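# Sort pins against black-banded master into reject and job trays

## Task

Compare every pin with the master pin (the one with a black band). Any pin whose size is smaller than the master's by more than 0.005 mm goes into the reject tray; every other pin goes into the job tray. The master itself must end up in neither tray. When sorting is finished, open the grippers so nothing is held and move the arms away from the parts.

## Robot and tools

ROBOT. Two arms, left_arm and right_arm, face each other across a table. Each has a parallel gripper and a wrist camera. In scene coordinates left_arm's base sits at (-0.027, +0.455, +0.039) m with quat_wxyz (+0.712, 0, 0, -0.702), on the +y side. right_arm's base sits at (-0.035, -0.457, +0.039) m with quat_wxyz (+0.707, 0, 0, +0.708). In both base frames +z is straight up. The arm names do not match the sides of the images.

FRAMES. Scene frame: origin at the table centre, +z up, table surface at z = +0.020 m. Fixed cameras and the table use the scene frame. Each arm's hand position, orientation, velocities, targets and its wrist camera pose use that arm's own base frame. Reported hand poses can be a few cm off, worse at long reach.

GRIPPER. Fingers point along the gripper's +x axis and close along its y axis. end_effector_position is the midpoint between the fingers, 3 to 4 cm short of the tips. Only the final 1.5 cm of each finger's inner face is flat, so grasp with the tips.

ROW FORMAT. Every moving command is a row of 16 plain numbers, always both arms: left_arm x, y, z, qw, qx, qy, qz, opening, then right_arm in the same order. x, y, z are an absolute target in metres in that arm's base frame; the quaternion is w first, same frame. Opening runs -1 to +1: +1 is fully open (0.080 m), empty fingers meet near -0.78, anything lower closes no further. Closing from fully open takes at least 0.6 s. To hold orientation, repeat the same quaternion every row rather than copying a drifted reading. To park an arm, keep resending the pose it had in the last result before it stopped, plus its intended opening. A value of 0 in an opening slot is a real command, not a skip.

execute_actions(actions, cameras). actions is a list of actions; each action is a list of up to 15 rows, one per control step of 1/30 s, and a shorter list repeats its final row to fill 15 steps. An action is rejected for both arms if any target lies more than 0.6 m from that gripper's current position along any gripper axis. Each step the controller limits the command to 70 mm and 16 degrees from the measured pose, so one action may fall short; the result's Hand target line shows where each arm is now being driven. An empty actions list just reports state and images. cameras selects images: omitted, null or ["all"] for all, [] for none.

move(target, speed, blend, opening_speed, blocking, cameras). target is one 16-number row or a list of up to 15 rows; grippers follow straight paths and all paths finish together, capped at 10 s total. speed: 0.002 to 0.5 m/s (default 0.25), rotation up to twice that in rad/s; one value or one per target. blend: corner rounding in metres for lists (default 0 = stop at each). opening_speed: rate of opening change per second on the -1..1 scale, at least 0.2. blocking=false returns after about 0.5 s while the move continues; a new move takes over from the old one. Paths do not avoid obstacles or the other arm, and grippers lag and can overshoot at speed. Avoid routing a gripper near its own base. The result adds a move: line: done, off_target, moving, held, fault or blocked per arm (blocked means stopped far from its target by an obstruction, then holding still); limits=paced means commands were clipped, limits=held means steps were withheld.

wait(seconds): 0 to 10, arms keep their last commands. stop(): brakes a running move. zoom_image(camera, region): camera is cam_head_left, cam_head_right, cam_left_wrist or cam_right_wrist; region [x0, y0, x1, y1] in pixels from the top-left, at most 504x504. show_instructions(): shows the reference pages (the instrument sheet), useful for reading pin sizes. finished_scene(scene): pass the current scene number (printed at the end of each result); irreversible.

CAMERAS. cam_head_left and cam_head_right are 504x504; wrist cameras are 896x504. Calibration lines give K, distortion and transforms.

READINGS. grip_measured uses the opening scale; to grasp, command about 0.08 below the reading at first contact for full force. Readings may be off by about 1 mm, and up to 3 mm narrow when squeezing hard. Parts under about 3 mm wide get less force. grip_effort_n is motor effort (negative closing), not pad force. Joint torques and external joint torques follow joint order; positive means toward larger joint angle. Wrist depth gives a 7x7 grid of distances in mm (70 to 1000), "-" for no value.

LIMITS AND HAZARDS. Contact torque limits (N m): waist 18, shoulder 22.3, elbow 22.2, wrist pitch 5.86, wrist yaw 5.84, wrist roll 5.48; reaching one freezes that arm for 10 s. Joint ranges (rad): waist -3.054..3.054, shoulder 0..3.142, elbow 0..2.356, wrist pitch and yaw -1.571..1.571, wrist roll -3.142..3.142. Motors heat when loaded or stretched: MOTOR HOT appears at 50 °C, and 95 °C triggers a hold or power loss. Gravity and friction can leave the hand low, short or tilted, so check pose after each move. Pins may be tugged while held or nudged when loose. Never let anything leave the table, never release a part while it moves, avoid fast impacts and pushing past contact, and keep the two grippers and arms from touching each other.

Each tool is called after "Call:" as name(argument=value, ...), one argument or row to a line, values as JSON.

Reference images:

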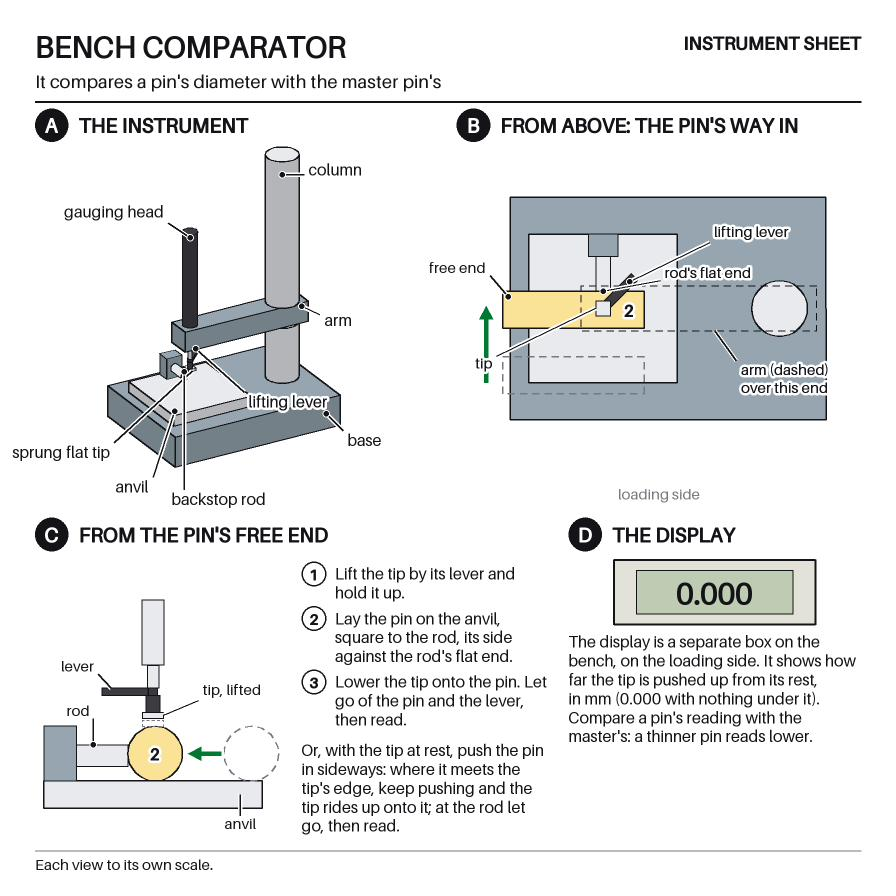

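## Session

Call:
execute_actions(
  actions=[],
)

Call:
zoom_image(
  camera="cam_head_left",
  region=[100, 140, 440, 400],
)

Call:
zoom_image(
  camera="cam_head_right",
  region=[100, 140, 460, 400],
)

Scene clock: 0.00 s.
left_arm: end_effector_position=(+0.3970, -0.1193, +0.1140) grip_measured=+0.982 grip_effort_n=n/a end_effector_quat_wxyz=(+0.892, -0.141, +0.415, +0.116) | right_arm: end_effector_position=(+0.3622, +0.1718, +0.2978) grip_measured=+0.984 grip_effort_n=n/a end_effector_quat_wxyz=(+0.872, +0.229, +0.362, +0.238)
Joint positions: left_arm=[-0.414 1.693 1.13 -0.398 -0.341 -0.693 0.079] | right_arm=[0.305 1.41 1.37 -0.555 -0.374 0.492 0.079]
Joint velocities: within noise
Joint torques (N m): no reading
External joint torques (N m): no reading
Motor temperatures (°C): left_arm=[29 28 30 32 33 31] | right_arm=[28 28 28 30 33 34]
Heat: left arm: hottest wrist yaw 33 °C (+0.0 °C/min); right arm: hottest wrist roll 34 °C (+0.0 °C/min).
Wrist depth (mm): cam_left_wrist=[224 236 248 265 285 303 332 / 213 224 234 248 265 287 308 / 203 212 222 233 250 261 287 / 194 201 211 222 236 250 268 / 186 192 201 211 220 237 253 / - 76 194 202 210 88 243 / - - 187 193 203 84 -] | cam_right_wrist=[- - - - 495 215 164 / - - - - 213 370 339 / - - - - 435 354 324 / - - - - 399 349 306 / - - - - 393 97 290 / - 80 - - 371 80 - / - - - 400 349 81 -]
Hand target: left_arm +0.3974, -0.1194, +0.1151; +0.892, -0.141, +0.413, +0.115 | right_arm +0.3620, +0.1718, +0.2995; +0.872, +0.229, +0.359, +0.239
Tool commands: left_gripper/opening=+0.982314 right_gripper/opening=+0.984109
camera_calibration:
cam_left_wrist: T_world_to_cam=[[0.30467, -0.932976, 0.191657, -0.247877], [-0.876012, -0.353472, -0.328118, 0.375322], [0.373871, -0.0679262, -0.92499, 0.0286819], [0, 0, 0, 1]] pos_world=[0.393584, -0.0966491, 0.197188]
cam_right_wrist: T_world_to_cam=[[0.201329, -0.806201, -0.556333, 0.235129], [-0.920285, 0.038836, -0.389316, 0.467708], [0.335473, 0.590366, -0.734116, 0.0749307], [0, 0, 0, 1]] pos_world=[0.357949, 0.127161, 0.367904]

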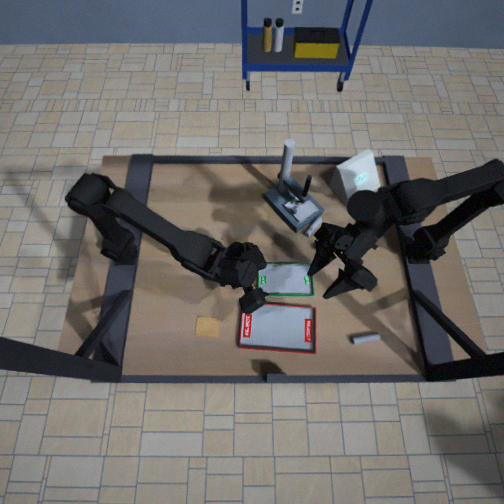

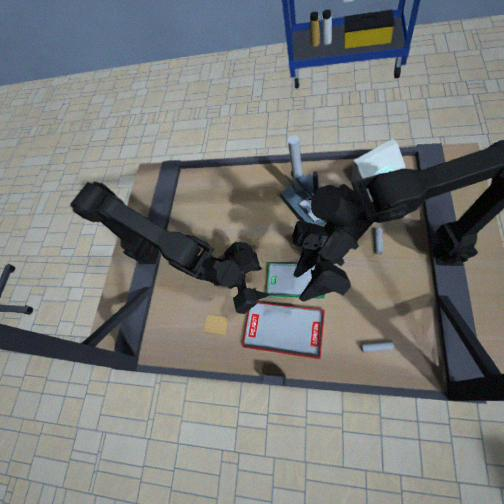

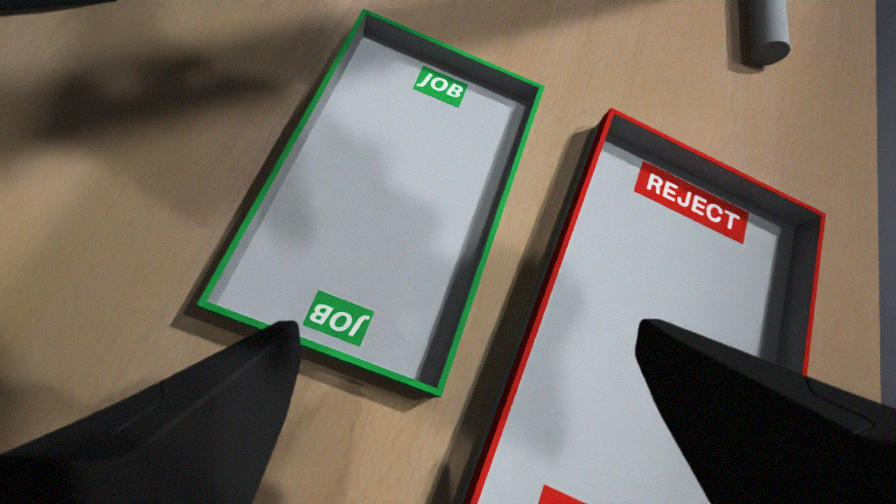

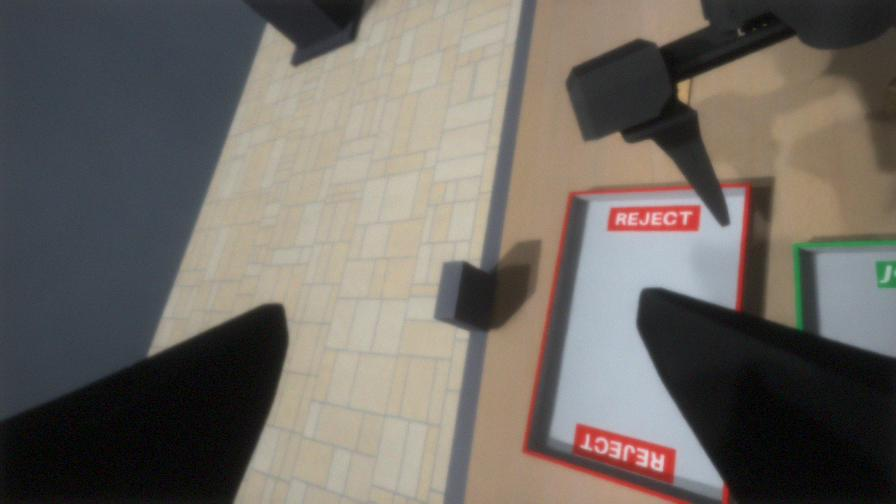

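Scaled by 1.482 from the camera's 504x504 image, which has a finer 720x720 frame.

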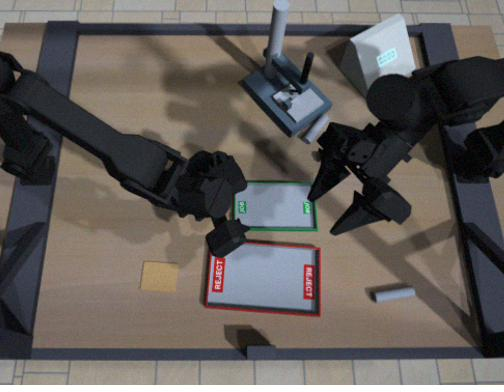

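Scaled by 1.400 from the camera's 504x504 image, which has a finer 720x720 frame.

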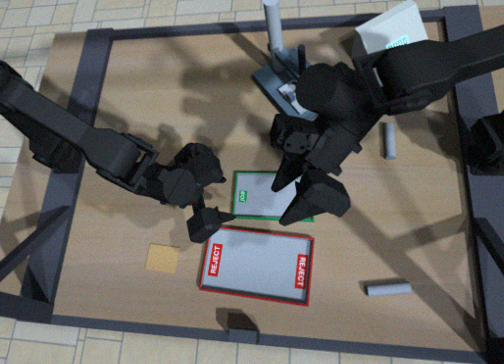

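Call:
move(
  target=[
    [0.35, -0.10, 0.25, 0.7660, 0, 0.6428, 0, 0.98, 0.32, 0.12, 0.30, 0.7660, 0, 0.6428, 0, 1.0],
    [0.25, -0.05, 0.25, 0.7660, 0, 0.6428, 0, 0.98, 0.25, 0.0, 0.27, 0.7660, 0, 0.6428, 0, 1.0],
  ],
  speed=0.25,
  blend=[0.02,0],
)

Call:
zoom_image(
  camera="cam_head_left",
  region=[200, 140, 420, 380],
)

Call:
zoom_image(
  camera="cam_head_right",
  region=[220, 130, 450, 390],
)

Scene clock: 10.50 s.
left_arm: end_effector_position=(+0.2524, -0.0508, +0.2510) grip_measured=+0.982 grip_effort_n=-14.7 end_effector_quat_wxyz=(+0.768, +0.001, +0.641, +0.001) | right_arm: end_effector_position=(+0.2529, +0.0002, +0.2692) grip_measured=+0.984 grip_effort_n=-3.0 end_effector_quat_wxyz=(+0.787, +0.000, +0.617, -0.001)
Joint positions: left_arm=[-0.223 1.45 1.618 -1.565 -0.043 -0.219 0.079] | right_arm=[0.003 1.408 1.65 -1.571 0.003 0.004 0.079]
Joint velocities: within noise
Joint torques (N m): left_arm=[0.29 -6.13 4.23 0.42 0.12 0.09] | right_arm=[-0.23 -6.41 5.18 0.55 -0.1 -0.13]
External joint torques (N m): left_arm=[0.32 -1.59 -1.21 -0.21 0.16 0.09] | right_arm=[-0.21 -2.25 -0.17 -0.16 -0.1 -0.13]
Motor temperatures (°C): left_arm=[29 31 30 33 33 31] | right_arm=[28 29 31 32 33 34]
Heat: left arm: hottest wrist pitch 33 °C (+5.7 °C/min); right arm: hottest wrist roll 34 °C (+0.0 °C/min).
Wrist depth (mm): cam_left_wrist=[310 314 317 319 321 323 328 / 319 321 324 325 330 334 337 / 326 330 332 308 340 341 346 / 335 339 342 346 349 351 357 / 345 346 349 355 358 360 367 / 351 76 359 366 368 88 371 / - - 372 375 380 84 -] | cam_right_wrist=[319 321 324 332 311 288 316 / 326 328 332 338 327 310 353 / 334 339 343 345 352 358 360 / 341 346 351 356 361 365 310 / 349 350 359 363 367 97 293 / - 80 368 374 377 80 - / - - 377 382 385 81 -]
Hand target: left_arm +0.2500, -0.0501, +0.2500; +0.766, +0.000, +0.643, +0.000 | right_arm +0.2502, +0.0000, +0.2694; +0.787, +0.000, +0.616, +0.000
Off the commanded pose: left_arm 0.003 m, 0 deg | right_arm 0.003 m, 4 deg.
joint sent to its limit (right arm) — joint 4 (wrist pitch), lower limit. The joint targets are off in orientation, not in position.
move: off_target (right_arm)
camera_calibration:
cam_left_wrist: T_world_to_cam=[[0.00266609, -0.999298, 0.0373731, -0.0545306], [-0.98777, 0.00319464, 0.155884, 0.242694], [-0.155894, -0.0373316, -0.987068, 0.365025], [0, 0, 0, 1]] pos_world=[0.296776, -0.0416407, 0.32451]
cam_right_wrist: T_world_to_cam=[[-0.0333718, -0.998316, 0.0474418, -0.000195789], [-0.992571, 0.0386619, 0.115361, 0.245052], [-0.117001, -0.0432395, -0.99219, 0.375985], [0, 0, 0, 1]] pos_world=[0.287216, 0.00658777, 0.344788]

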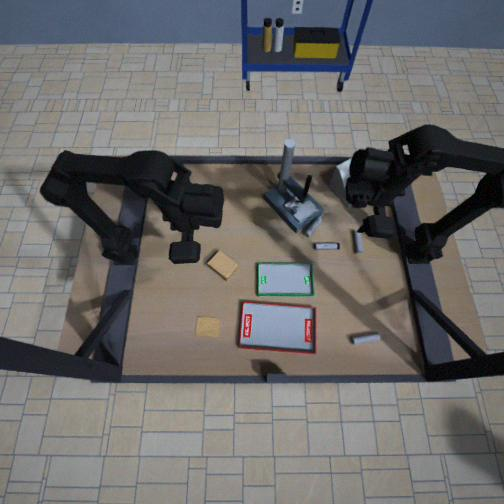

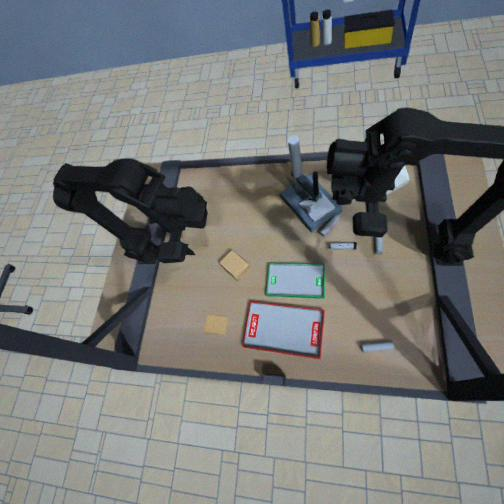

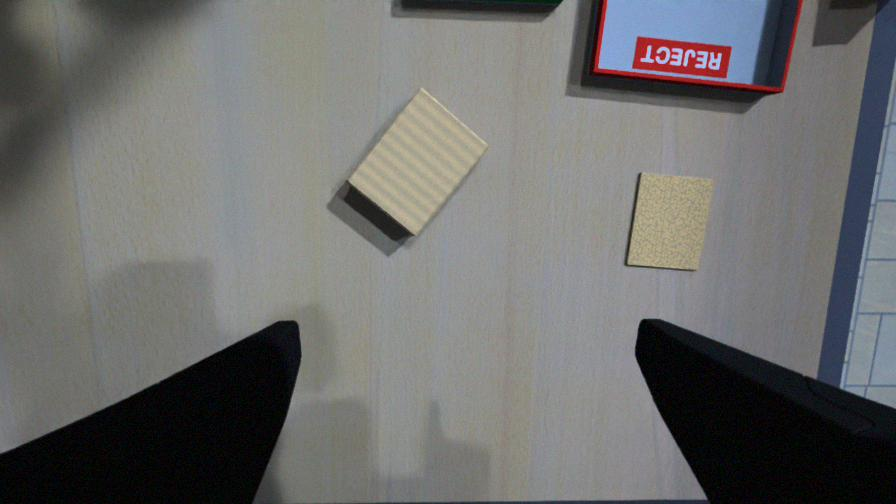

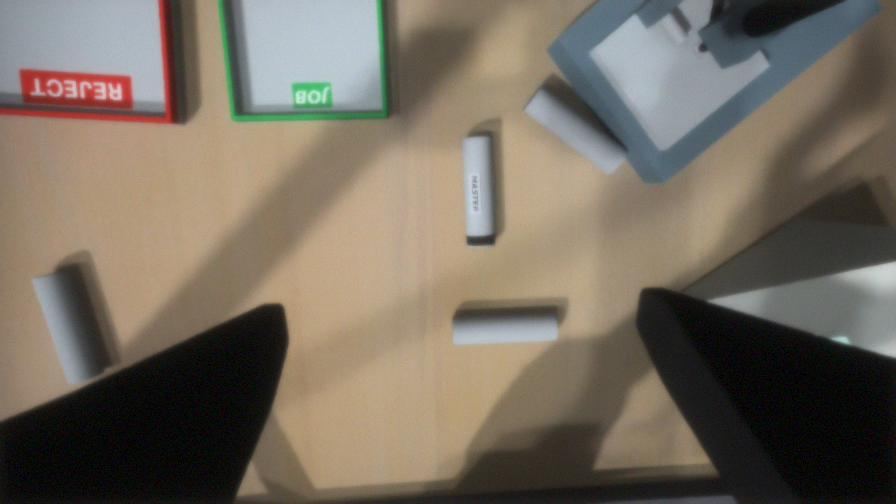

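Scaled by 2.100 from the camera's 504x504 image, which has a finer 720x720 frame.

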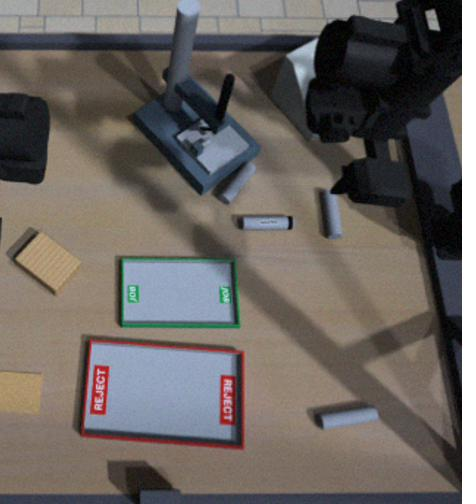

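Scaled by 1.938 from the camera's 504x504 image, which has a finer 720x720 frame.

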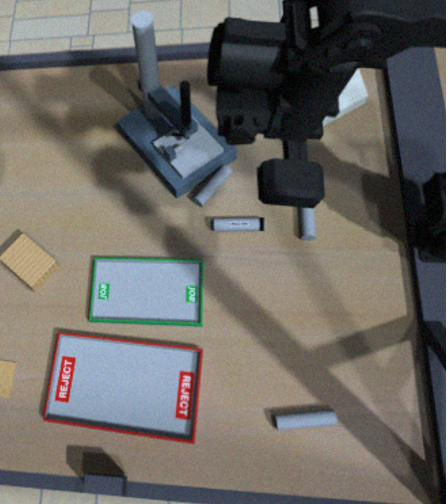

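Call:
move(
  target=[0.25, -0.05, 0.25, 0.7660, 0, 0.6428, 0, 0.98, 0.29, -0.05, 0.18, 0.8232,0.1737,0.3410,-0.4194, 0.6],
  speed=0.25,
)

Call:
zoom_image(
  camera="cam_right_wrist",
  region=[330, 60, 580, 340],
)

Scene clock: 50.47 s.
left_arm: end_effector_position=(+0.2524, -0.0508, +0.2510) grip_measured=+0.982 grip_effort_n=-14.7 end_effector_quat_wxyz=(+0.768, +0.002, +0.641, +0.001) | right_arm: end_effector_position=(+0.2902, -0.0503, +0.1837) grip_measured=+0.604 grip_effort_n=-19.3 end_effector_quat_wxyz=(+0.825, +0.177, +0.338, -0.417)
Joint positions: left_arm=[-0.223 1.45 1.618 -1.565 -0.043 -0.219 0.079] | right_arm=[0.154 1.297 1.031 -0.868 0.678 0.942 0.062]
Joint velocities: within noise
Joint torques (N m): left_arm=[0.3 -6.13 4.23 0.42 0.12 0.09] | right_arm=[0.23 -4.34 5.93 0.99 0.53 0.14]
External joint torques (N m): left_arm=[0.3 -1.66 -1.16 -0.2 0.16 0.09] | right_arm=[0.22 -0.2 -0.23 0.09 0.14 0.14]
Motor temperatures (°C): left_arm=[29 31 31 33 33 31] | right_arm=[28 33 33 31 33 34]
Heat: left arm: hottest wrist pitch 33 °C (+1.2 °C/min); right arm: hottest wrist roll 34 °C (+0.0 °C/min).
Wrist depth (mm): cam_left_wrist=[311 313 317 318 321 323 327 / 318 322 325 326 330 333 338 / 326 330 331 309 340 340 347 / 336 337 342 345 348 351 359 / 344 346 350 356 357 360 368 / 349 76 360 365 368 88 373 / - - 371 376 381 84 -] | cam_right_wrist=[355 359 366 327 369 - - / 329 333 332 295 347 348 220 / 308 310 309 269 320 279 230 / 287 292 289 258 299 277 243 / 271 276 261 267 278 252 259 / - - 258 262 263 89 - / - - 242 247 251 - -]
Hand target: left_arm +0.2500, -0.0501, +0.2500; +0.766, +0.000, +0.643, +0.000 | right_arm +0.2899, -0.0500, +0.1800; +0.823, +0.174, +0.341, -0.419
Off the commanded pose: left_arm 0.003 m, 0 deg | right_arm 0.004 m, 1 deg.
move: done
camera_calibration:
cam_left_wrist: T_world_to_cam=[[0.00229104, -0.999301, 0.0373051, -0.0544191], [-0.987769, 0.0035548, 0.155886, 0.242711], [-0.155909, -0.037206, -0.98707, 0.365036], [0, 0, 0, 1]] pos_world=[0.29678, -0.0416623, 0.324511]
cam_right_wrist: T_world_to_cam=[[-0.836616, -0.547617, 0.0137256, 0.216645], [-0.502778, 0.757685, -0.416087, 0.285577], [0.217457, -0.355006, -0.909221, 0.16531], [0, 0, 0, 1]] pos_world=[0.288883, -0.039053, 0.266155]

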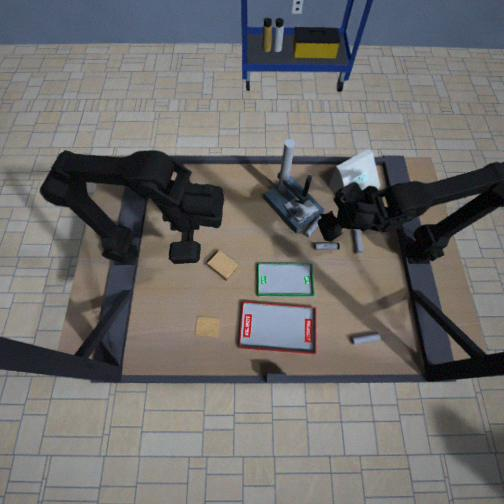

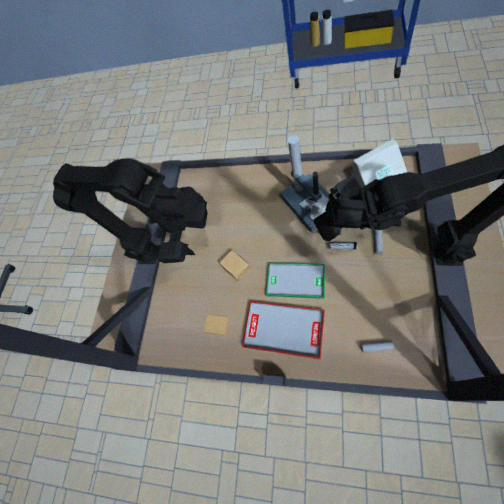

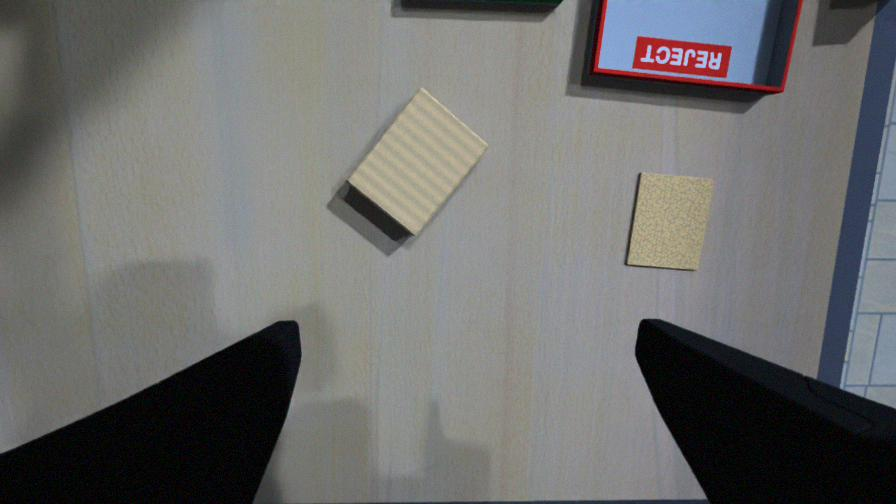

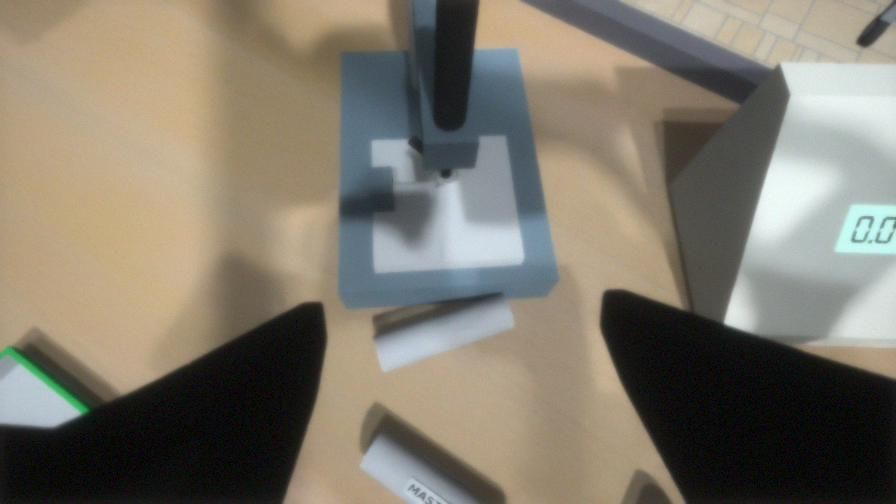

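Scaled by 1.800 from the camera's 896x504 image, which has a finer 1280x720 frame.

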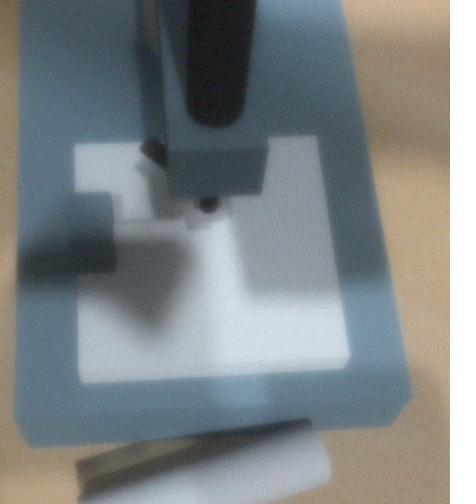

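Call:
zoom_image(
  camera="cam_right_wrist",
  region=[370, 120, 530, 280],
)

Call:
zoom_image(
  camera="cam_right_wrist",
  region=[396, 496, 397, 497],
)

Scaled by 3.150 from the camera's 896x504 image, which has a finer 1280x720 frame.

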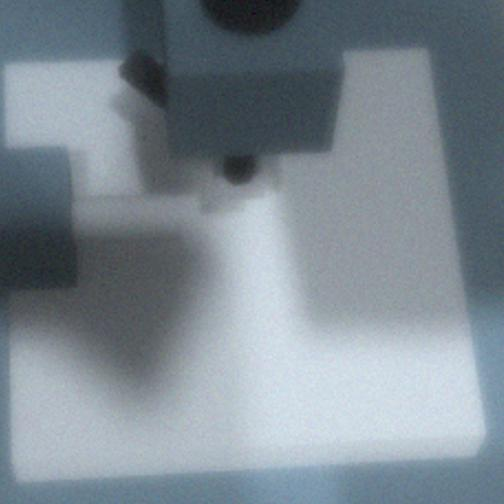

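Scaled by 504.000 from the camera's 896x504 image, which has a finer 1280x720 frame.

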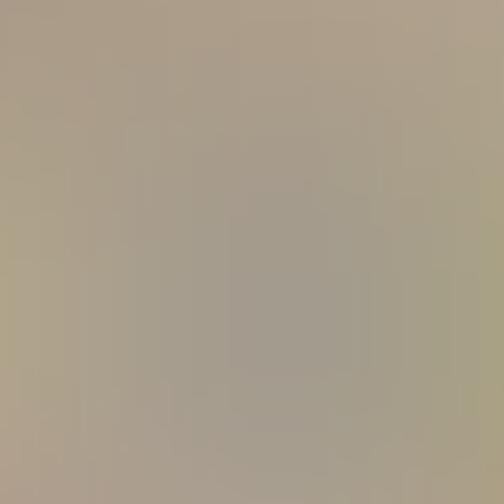

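Call:
move(
  target=[
    [0.25, -0.05, 0.25, 0.7660, 0, 0.6428, 0, 0.98, 0.21, -0.033, 0.08, 0.9239,0,0.3827,0, 0.0],
  ],
  speed=0.25,
  cameras=["cam_right_wrist","cam_head_right"],
)

Scene clock: 70.57 s.
left_arm: end_effector_position=(+0.2525, -0.0507, +0.2510) grip_measured=+0.982 grip_effort_n=-14.7 end_effector_quat_wxyz=(+0.768, +0.001, +0.641, +0.001) | right_arm: end_effector_position=(+0.2115, -0.0333, +0.0822) grip_measured=+0.004 grip_effort_n=-19.8 end_effector_quat_wxyz=(+0.924, +0.000, +0.382, -0.001)
Joint positions: left_arm=[-0.223 1.45 1.618 -1.565 -0.043 -0.219 0.079] | right_arm=[-0.305 0.667 0.309 -0.448 -0.213 -0.217 0.035]
Joint velocities: within noise
Joint torques (N m): left_arm=[0.3 -6.13 4.23 0.42 0.12 0.1] | right_arm=[-0.19 -1.82 6.3 1.13 -0.23 -0.13]
External joint torques (N m): left_arm=[0.27 -1.57 -1.18 -0.18 0.16 0.09] | right_arm=[-0.19 -1.13 -0.24 -0.22 -0.13 -0.13]
Motor temperatures (°C): left_arm=[29 31 31 33 33 31] | right_arm=[28 32 33 33 33 34]
Heat: left arm: hottest wrist pitch 33 °C (+0.0 °C/min); right arm: hottest wrist roll 34 °C (+0.0 °C/min).
Wrist depth (mm): cam_left_wrist=[310 313 315 319 321 323 328 / 320 321 324 325 331 333 337 / 326 331 333 309 340 341 347 / 335 338 341 344 350 352 358 / 344 346 351 355 357 359 366 / 350 76 361 365 369 88 372 / - - 372 374 380 84 -] | cam_right_wrist=[220 224 229 229 209 180 181 / 204 206 210 214 195 181 178 / 197 198 198 194 197 188 197 / 184 185 186 182 187 188 189 / 174 175 97 173 93 177 178 / 167 - - 166 90 - - / - - - 157 157 - -]
Hand target: left_arm +0.2500, -0.0500, +0.2500; +0.766, +0.000, +0.643, +0.000 | right_arm +0.2100, -0.0329, +0.0799; +0.924, +0.000, +0.383, +0.000
Off the commanded pose: left_arm 0.003 m, 0 deg | right_arm 0.003 m, 0 deg.
move: done
camera_calibration:
cam_right_wrist: T_world_to_cam=[[-0.0529246, -0.998331, 0.0231057, -0.0200937], [-0.908247, 0.0385056, -0.41666, 0.252774], [0.415075, -0.0430373, -0.908769, 0.0646876], [0, 0, 0, 1]] pos_world=[0.201667, -0.0270094, 0.164571]
Images, in order (width x height): cam_head_right 504x504, cam_right_wrist 896x504.

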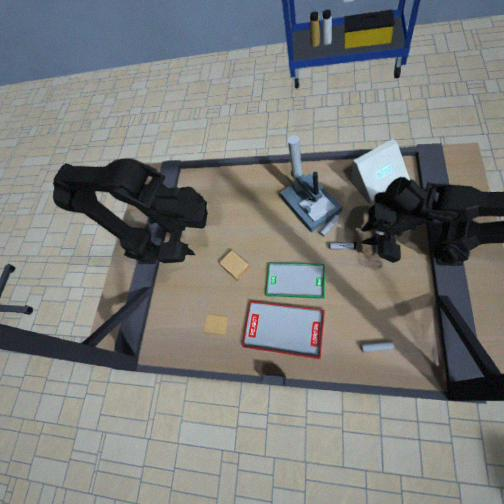

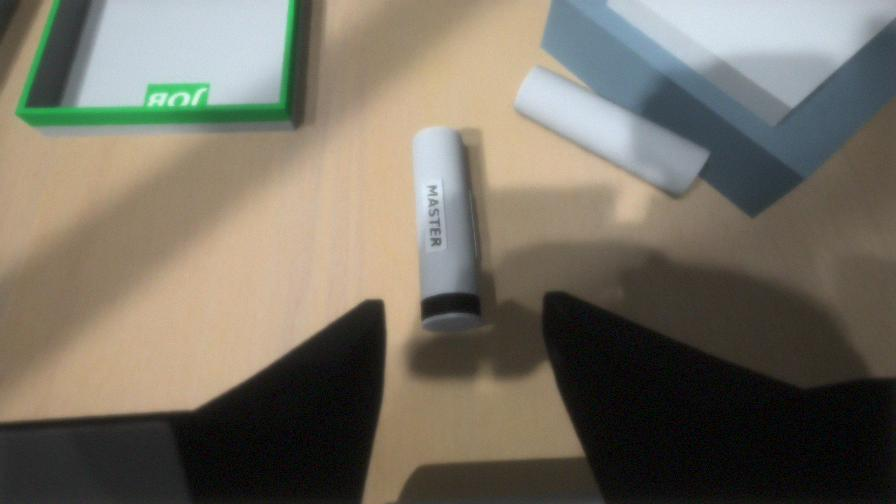

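Call:
move(
  target=[
    [0.25, -0.05, 0.25, 0.7660, 0, 0.6428, 0, 0.98, 0.2560, -0.035, 0.014, 0.9239,0,0.3827,0, 0.0],
  ],
  speed=0.1,
  cameras=["cam_right_wrist"],
)

Scene clock: 78.23 s.
left_arm: end_effector_position=(+0.2525, -0.0507, +0.2510) grip_measured=+0.982 grip_effort_n=-14.7 end_effector_quat_wxyz=(+0.768, +0.001, +0.641, +0.001) | right_arm: end_effector_position=(+0.2586, -0.0359, +0.0181) grip_measured=+0.004 grip_effort_n=-19.3 end_effector_quat_wxyz=(+0.926, -0.002, +0.376, +0.000)
Joint positions: left_arm=[-0.223 1.45 1.618 -1.565 -0.043 -0.219 0.079] | right_arm=[-0.233 1.23 0.187 0.257 -0.165 -0.168 0.035]
Joint velocities: within noise
Joint torques (N m): left_arm=[0.29 -6.12 4.23 0.42 0.12 0.09] | right_arm=[0.23 -2.19 4.81 1.33 0.04 0.14]
External joint torques (N m): left_arm=[0.28 -1.62 -1.19 -0.21 0.16 0.09] | right_arm=[0.26 0.46 -0.41 -0.1 0.11 0.14]
Motor temperatures (°C): left_arm=[29 32 31 33 33 31] | right_arm=[28 31 34 33 33 34]
Heat: left arm: hottest wrist pitch 33 °C (+0.0 °C/min); right arm: hottest elbow 34 °C (+2.0 °C/min).
Wrist depth (mm): cam_left_wrist=[312 313 316 319 321 324 327 / 319 321 324 325 330 334 336 / 327 329 332 308 339 342 347 / 335 338 341 344 349 350 357 / 344 345 350 355 356 359 367 / 349 76 360 364 368 88 372 / - - 372 377 380 84 -] | cam_right_wrist=[141 141 146 147 146 129 113 / 127 131 135 137 133 115 112 / 125 126 126 106 128 125 110 / 119 118 118 99 120 120 120 / 110 111 111 93 109 114 113 / 105 105 - 89 103 - - / - - - 98 100 - -]
Hand target: left_arm +0.2500, -0.0500, +0.2500; +0.766, +0.000, +0.643, +0.000 | right_arm +0.2559, -0.0350, +0.0141; +0.924, +0.000, +0.383, +0.000
Off the commanded pose: left_arm 0.003 m, 0 deg | right_arm 0.005 m, 1 deg.
move: done
camera_calibration:
cam_right_wrist: T_world_to_cam=[[-0.0488879, -0.998476, 0.0256023, -0.0197662], [-0.903656, 0.0332974, -0.426962, 0.267769], [0.425459, -0.0440089, -0.903907, -0.0159552], [0, 0, 0, 1]] pos_world=[0.247793, -0.0293543, 0.100411]
Images, in order (width x height): cam_right_wrist 896x504.

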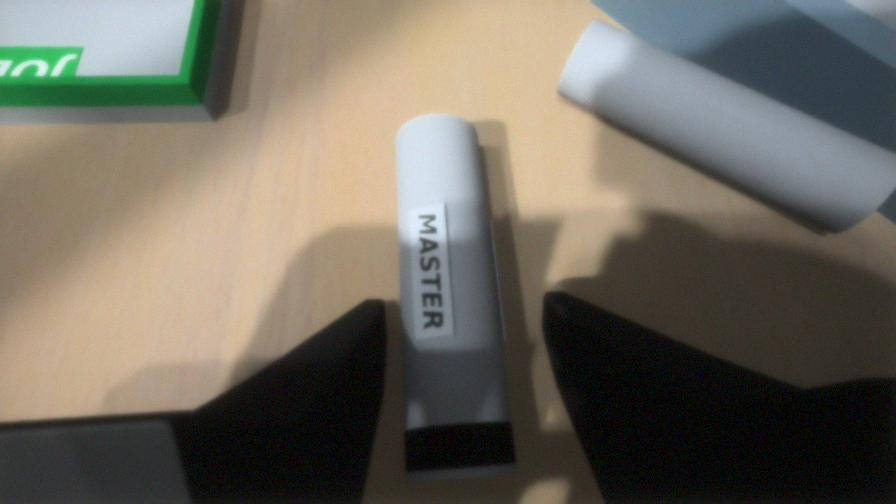

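Call:
move(
  target=[
    [0.25, -0.05, 0.25, 0.7660, 0, 0.6428, 0, 0.98, 0.2555, -0.0318, 0.0090, 0.9239,0,0.3827,0, 0.0],
    [0.25, -0.05, 0.25, 0.7660, 0, 0.6428, 0, 0.98, 0.2555, -0.0318, 0.0090, 0.9239,0,0.3827,0, -0.46],
  ],
  speed=0.05,
  opening_speed=0.6,
  cameras=["cam_right_wrist"],
)

Scene clock: 86.20 s.
left_arm: end_effector_position=(+0.2525, -0.0507, +0.2510) grip_measured=+0.982 grip_effort_n=-14.7 end_effector_quat_wxyz=(+0.768, +0.001, +0.641, +0.001) | right_arm: end_effector_position=(+0.2616, -0.0333, +0.0172) grip_measured=-0.382 grip_effort_n=-83.5 end_effector_quat_wxyz=(+0.929, -0.004, +0.369, -0.001)
Joint positions: left_arm=[-0.223 1.45 1.618 -1.565 -0.043 -0.219 0.079] | right_arm=[-0.212 1.252 0.178 0.308 -0.149 -0.153 0.018]
Joint velocities: within noise
Joint torques (N m): left_arm=[0.29 -6.13 4.24 0.42 0.12 0.09] | right_arm=[0.13 -1.84 4.04 1 -0.02 0.13]
External joint torques (N m): left_arm=[0.31 -1.67 -1.15 -0.2 0.15 0.09] | right_arm=[0.12 0.82 -1 -0.43 0.06 0.13]
Motor temperatures (°C): left_arm=[29 32 31 33 33 31] | right_arm=[28 31 33 34 33 34]
Heat: left arm: hottest wrist pitch 33 °C (+0.0 °C/min); right arm: hottest wrist pitch 34 °C (+3.0 °C/min).
Wrist depth (mm): cam_left_wrist=[311 313 317 319 320 323 329 / 319 322 325 324 332 334 337 / 326 330 332 308 340 342 347 / 336 337 342 345 348 351 357 / 344 345 351 355 357 360 369 / 350 76 360 364 369 88 372 / - - 371 376 380 84 -] | cam_right_wrist=[143 143 149 150 149 130 114 / 126 131 137 138 135 116 113 / 126 126 127 107 129 126 110 / 119 118 119 99 120 121 120 / 110 111 111 91 111 114 114 / 105 105 - 86 87 - - / - - - 85 83 - -]
Hand target: left_arm +0.2500, -0.0500, +0.2500; +0.766, +0.000, +0.643, +0.000 | right_arm +0.2554, -0.0318, +0.0093; +0.924, +0.000, +0.383, +0.000
Off the commanded pose: left_arm 0.003 m, 0 deg | right_arm 0.010 m, 2 deg.
move: off_target (right_arm); target 2's new opening was sent with right_arm's hand 0.010 m and 2 deg from that target
camera_calibration:
cam_right_wrist: T_world_to_cam=[[-0.0495325, -0.998347, 0.0291523, -0.0169195], [-0.896765, 0.031604, -0.441377, 0.268334], [0.439726, -0.0480053, -0.896848, -0.0219681], [0, 0, 0, 1]] pos_world=[0.249454, -0.0264265, 0.0992277]
Images, in order (width x height): cam_right_wrist 896x504.

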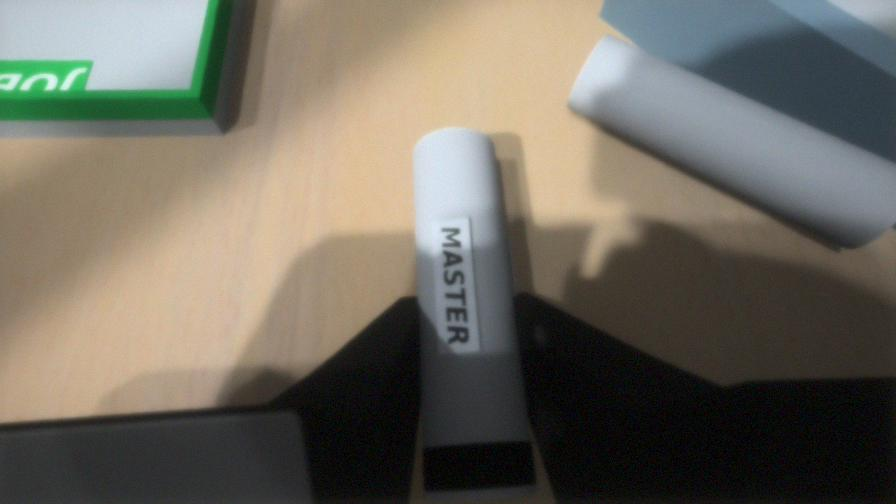

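Call:
move(
  target=[
    [0.25, -0.05, 0.25, 0.7660, 0, 0.6428, 0, 0.98, 0.2555, -0.0318, 0.12, 0.9239,0,0.3827,0, -0.46],
    [0.25, -0.05, 0.25, 0.7660, 0, 0.6428, 0, 0.98, 0.27, -0.09, 0.13, 0.8275,0.1700,0.3427,-0.4105, -0.46],
    [0.25, -0.05, 0.25, 0.7660, 0, 0.6428, 0, 0.98, 0.3027, -0.1470, 0.09, 0.8275,0.1700,0.3427,-0.4105, -0.46],
  ],
  speed=[0.12,0.2,0.12],
  blend=[0.02,0.02,0],
  cameras=["cam_right_wrist","cam_head_left","cam_head_right"],
)

Scene clock: 103.23 s.
left_arm: end_effector_position=(+0.2525, -0.0507, +0.2510) grip_measured=+0.982 grip_effort_n=-14.7 end_effector_quat_wxyz=(+0.768, +0.001, +0.641, +0.001) | right_arm: end_effector_position=(+0.3017, -0.1457, +0.0893) grip_measured=-0.382 grip_effort_n=-83.5 end_effector_quat_wxyz=(+0.827, +0.171, +0.345, -0.410)
Joint positions: left_arm=[-0.223 1.45 1.618 -1.565 -0.043 -0.219 0.079] | right_arm=[-0.253 1.416 0.704 -0.198 0.451 0.51 0.018]
Joint velocities: within noise
Joint torques (N m): left_arm=[0.3 -6.12 4.23 0.42 0.12 0.09] | right_arm=[-0.2 -5.5 6.58 1.47 0.29 -0.13]
External joint torques (N m): left_arm=[0.3 -1.58 -1.2 -0.2 0.16 0.09] | right_arm=[-0.17 -0.74 0.7 0.27 0.05 -0.13]
Motor temperatures (°C): left_arm=[29 32 31 33 33 31] | right_arm=[28 30 33 34 33 34]
Heat: left arm: hottest wrist pitch 33 °C (+0.0 °C/min); right arm: hottest wrist pitch 34 °C (+3.0 °C/min).
Wrist depth (mm): cam_left_wrist=[310 314 317 319 320 323 329 / 318 322 324 325 331 334 338 / 327 330 332 308 339 342 347 / 335 338 342 344 348 350 357 / 344 345 351 353 358 360 368 / 351 76 360 363 368 88 372 / - - 371 375 379 84 -] | cam_right_wrist=[- - 111 196 237 234 220 / 204 76 109 182 220 224 222 / 193 82 151 106 206 209 140 / 183 131 144 99 193 193 144 / 171 136 138 91 180 181 137 / 164 130 - 86 87 - - / - - - 84 82 - -]
Hand target: left_arm +0.2500, -0.0500, +0.2500; +0.766, +0.000, +0.643, +0.000 | right_arm +0.3027, -0.1470, +0.0900; +0.828, +0.170, +0.343, -0.411
Off the commanded pose: left_arm 0.003 m, 0 deg | right_arm 0.002 m, 0 deg.
move: done
camera_calibration:
cam_right_wrist: T_world_to_cam=[[-0.825199, -0.564366, 0.0231883, 0.168577], [-0.522726, 0.747471, -0.409932, 0.328326], [0.214019, -0.350397, -0.911821, 0.0450462], [0, 0, 0, 1]] pos_world=[0.301093, -0.134491, 0.171756]
Images, in order (width x height): cam_head_left 504x504, cam_head_right 504x504, cam_right_wrist 896x504.

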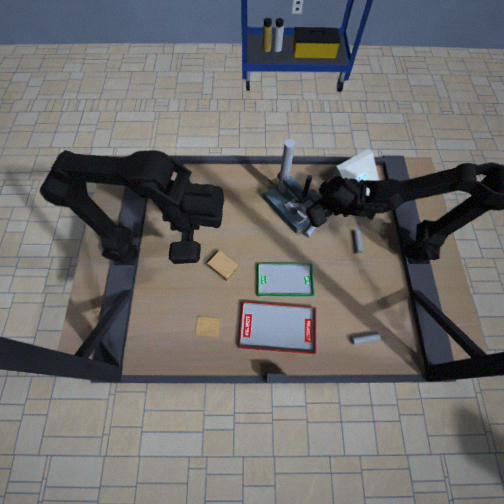

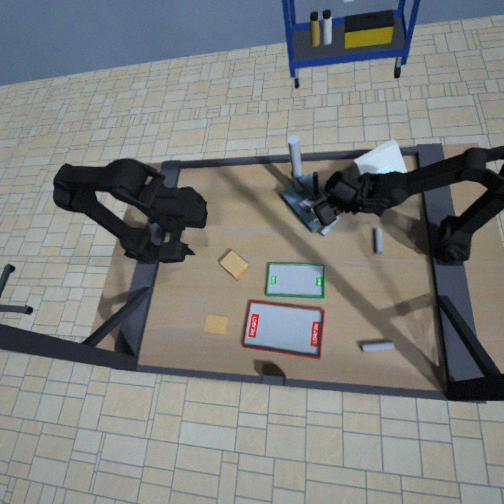

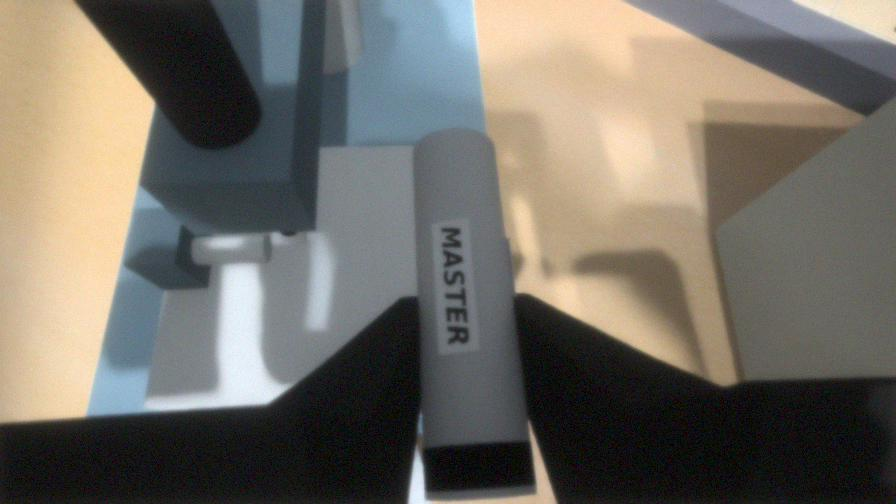

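Call:
move(
  target=[
    [0.25, -0.05, 0.25, 0.7660, 0, 0.6428, 0, 0.98, 0.3150, -0.1430, 0.063, 0.8380,0.1598,0.3344,-0.4006, -0.46],
  ],
  speed=0.06,
  cameras=["cam_right_wrist"],
)

Scene clock: 122.90 s.
left_arm: end_effector_position=(+0.2525, -0.0507, +0.2510) grip_measured=+0.982 grip_effort_n=-14.7 end_effector_quat_wxyz=(+0.768, +0.001, +0.641, +0.001) | right_arm: end_effector_position=(+0.3147, -0.1429, +0.0633) grip_measured=-0.382 grip_effort_n=-83.5 end_effector_quat_wxyz=(+0.837, +0.163, +0.335, -0.400)
Joint positions: left_arm=[-0.223 1.45 1.618 -1.565 -0.043 -0.219 0.079] | right_arm=[-0.234 1.515 0.65 -0.014 0.455 0.495 0.018]
Joint velocities: within noise
Joint torques (N m): left_arm=[0.29 -6.12 4.23 0.42 0.11 0.1] | right_arm=[0.19 -5.88 5.81 1.51 0.46 -0.13]
External joint torques (N m): left_arm=[0.29 -1.56 -1.22 -0.2 0.16 0.1] | right_arm=[0.16 -0.71 0.2 0.25 0.24 -0.13]
Motor temperatures (°C): left_arm=[29 32 31 33 33 31] | right_arm=[28 31 36 36 33 34]
Heat: left arm: hottest wrist pitch 33 °C (+0.0 °C/min); right arm: hottest elbow 36 °C (+3.0 °C/min).
Wrist depth (mm): cam_left_wrist=[310 313 316 319 320 323 328 / 318 321 324 326 331 333 337 / 326 330 332 307 340 342 347 / 335 338 341 345 348 351 358 / 344 346 351 354 359 359 368 / 350 76 361 363 368 88 371 / - - 370 375 380 84 -] | cam_right_wrist=[- - - 164 206 211 205 / - - - 152 189 194 196 / 170 102 124 107 175 180 181 / 157 107 118 99 162 168 155 / 147 111 111 91 127 157 154 / - 105 - 86 87 - - / - - - 84 82 - -]
Hand target: left_arm +0.2500, -0.0500, +0.2500; +0.766, +0.000, +0.643, +0.000 | right_arm +0.3150, -0.1430, +0.0630; +0.838, +0.160, +0.334, -0.401
Off the commanded pose: left_arm 0.003 m, 0 deg | right_arm 0.000 m, 0 deg.
move: done
camera_calibration:
cam_right_wrist: T_world_to_cam=[[-0.809828, -0.586434, 0.0165588, 0.17386], [-0.5343, 0.72559, -0.433638, 0.324397], [0.242285, -0.36002, -0.900935, 0.00857667], [0, 0, 0, 1]] pos_world=[0.312044, -0.130334, 0.145519]
Images, in order (width x height): cam_right_wrist 896x504.

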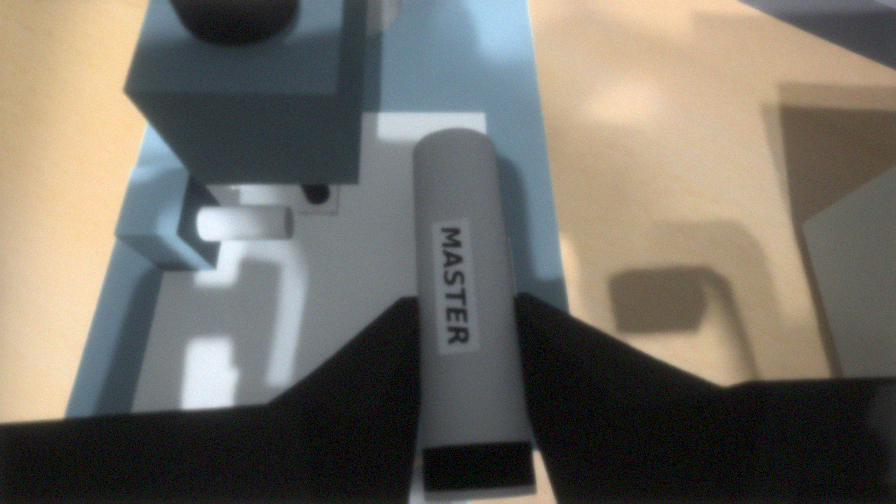

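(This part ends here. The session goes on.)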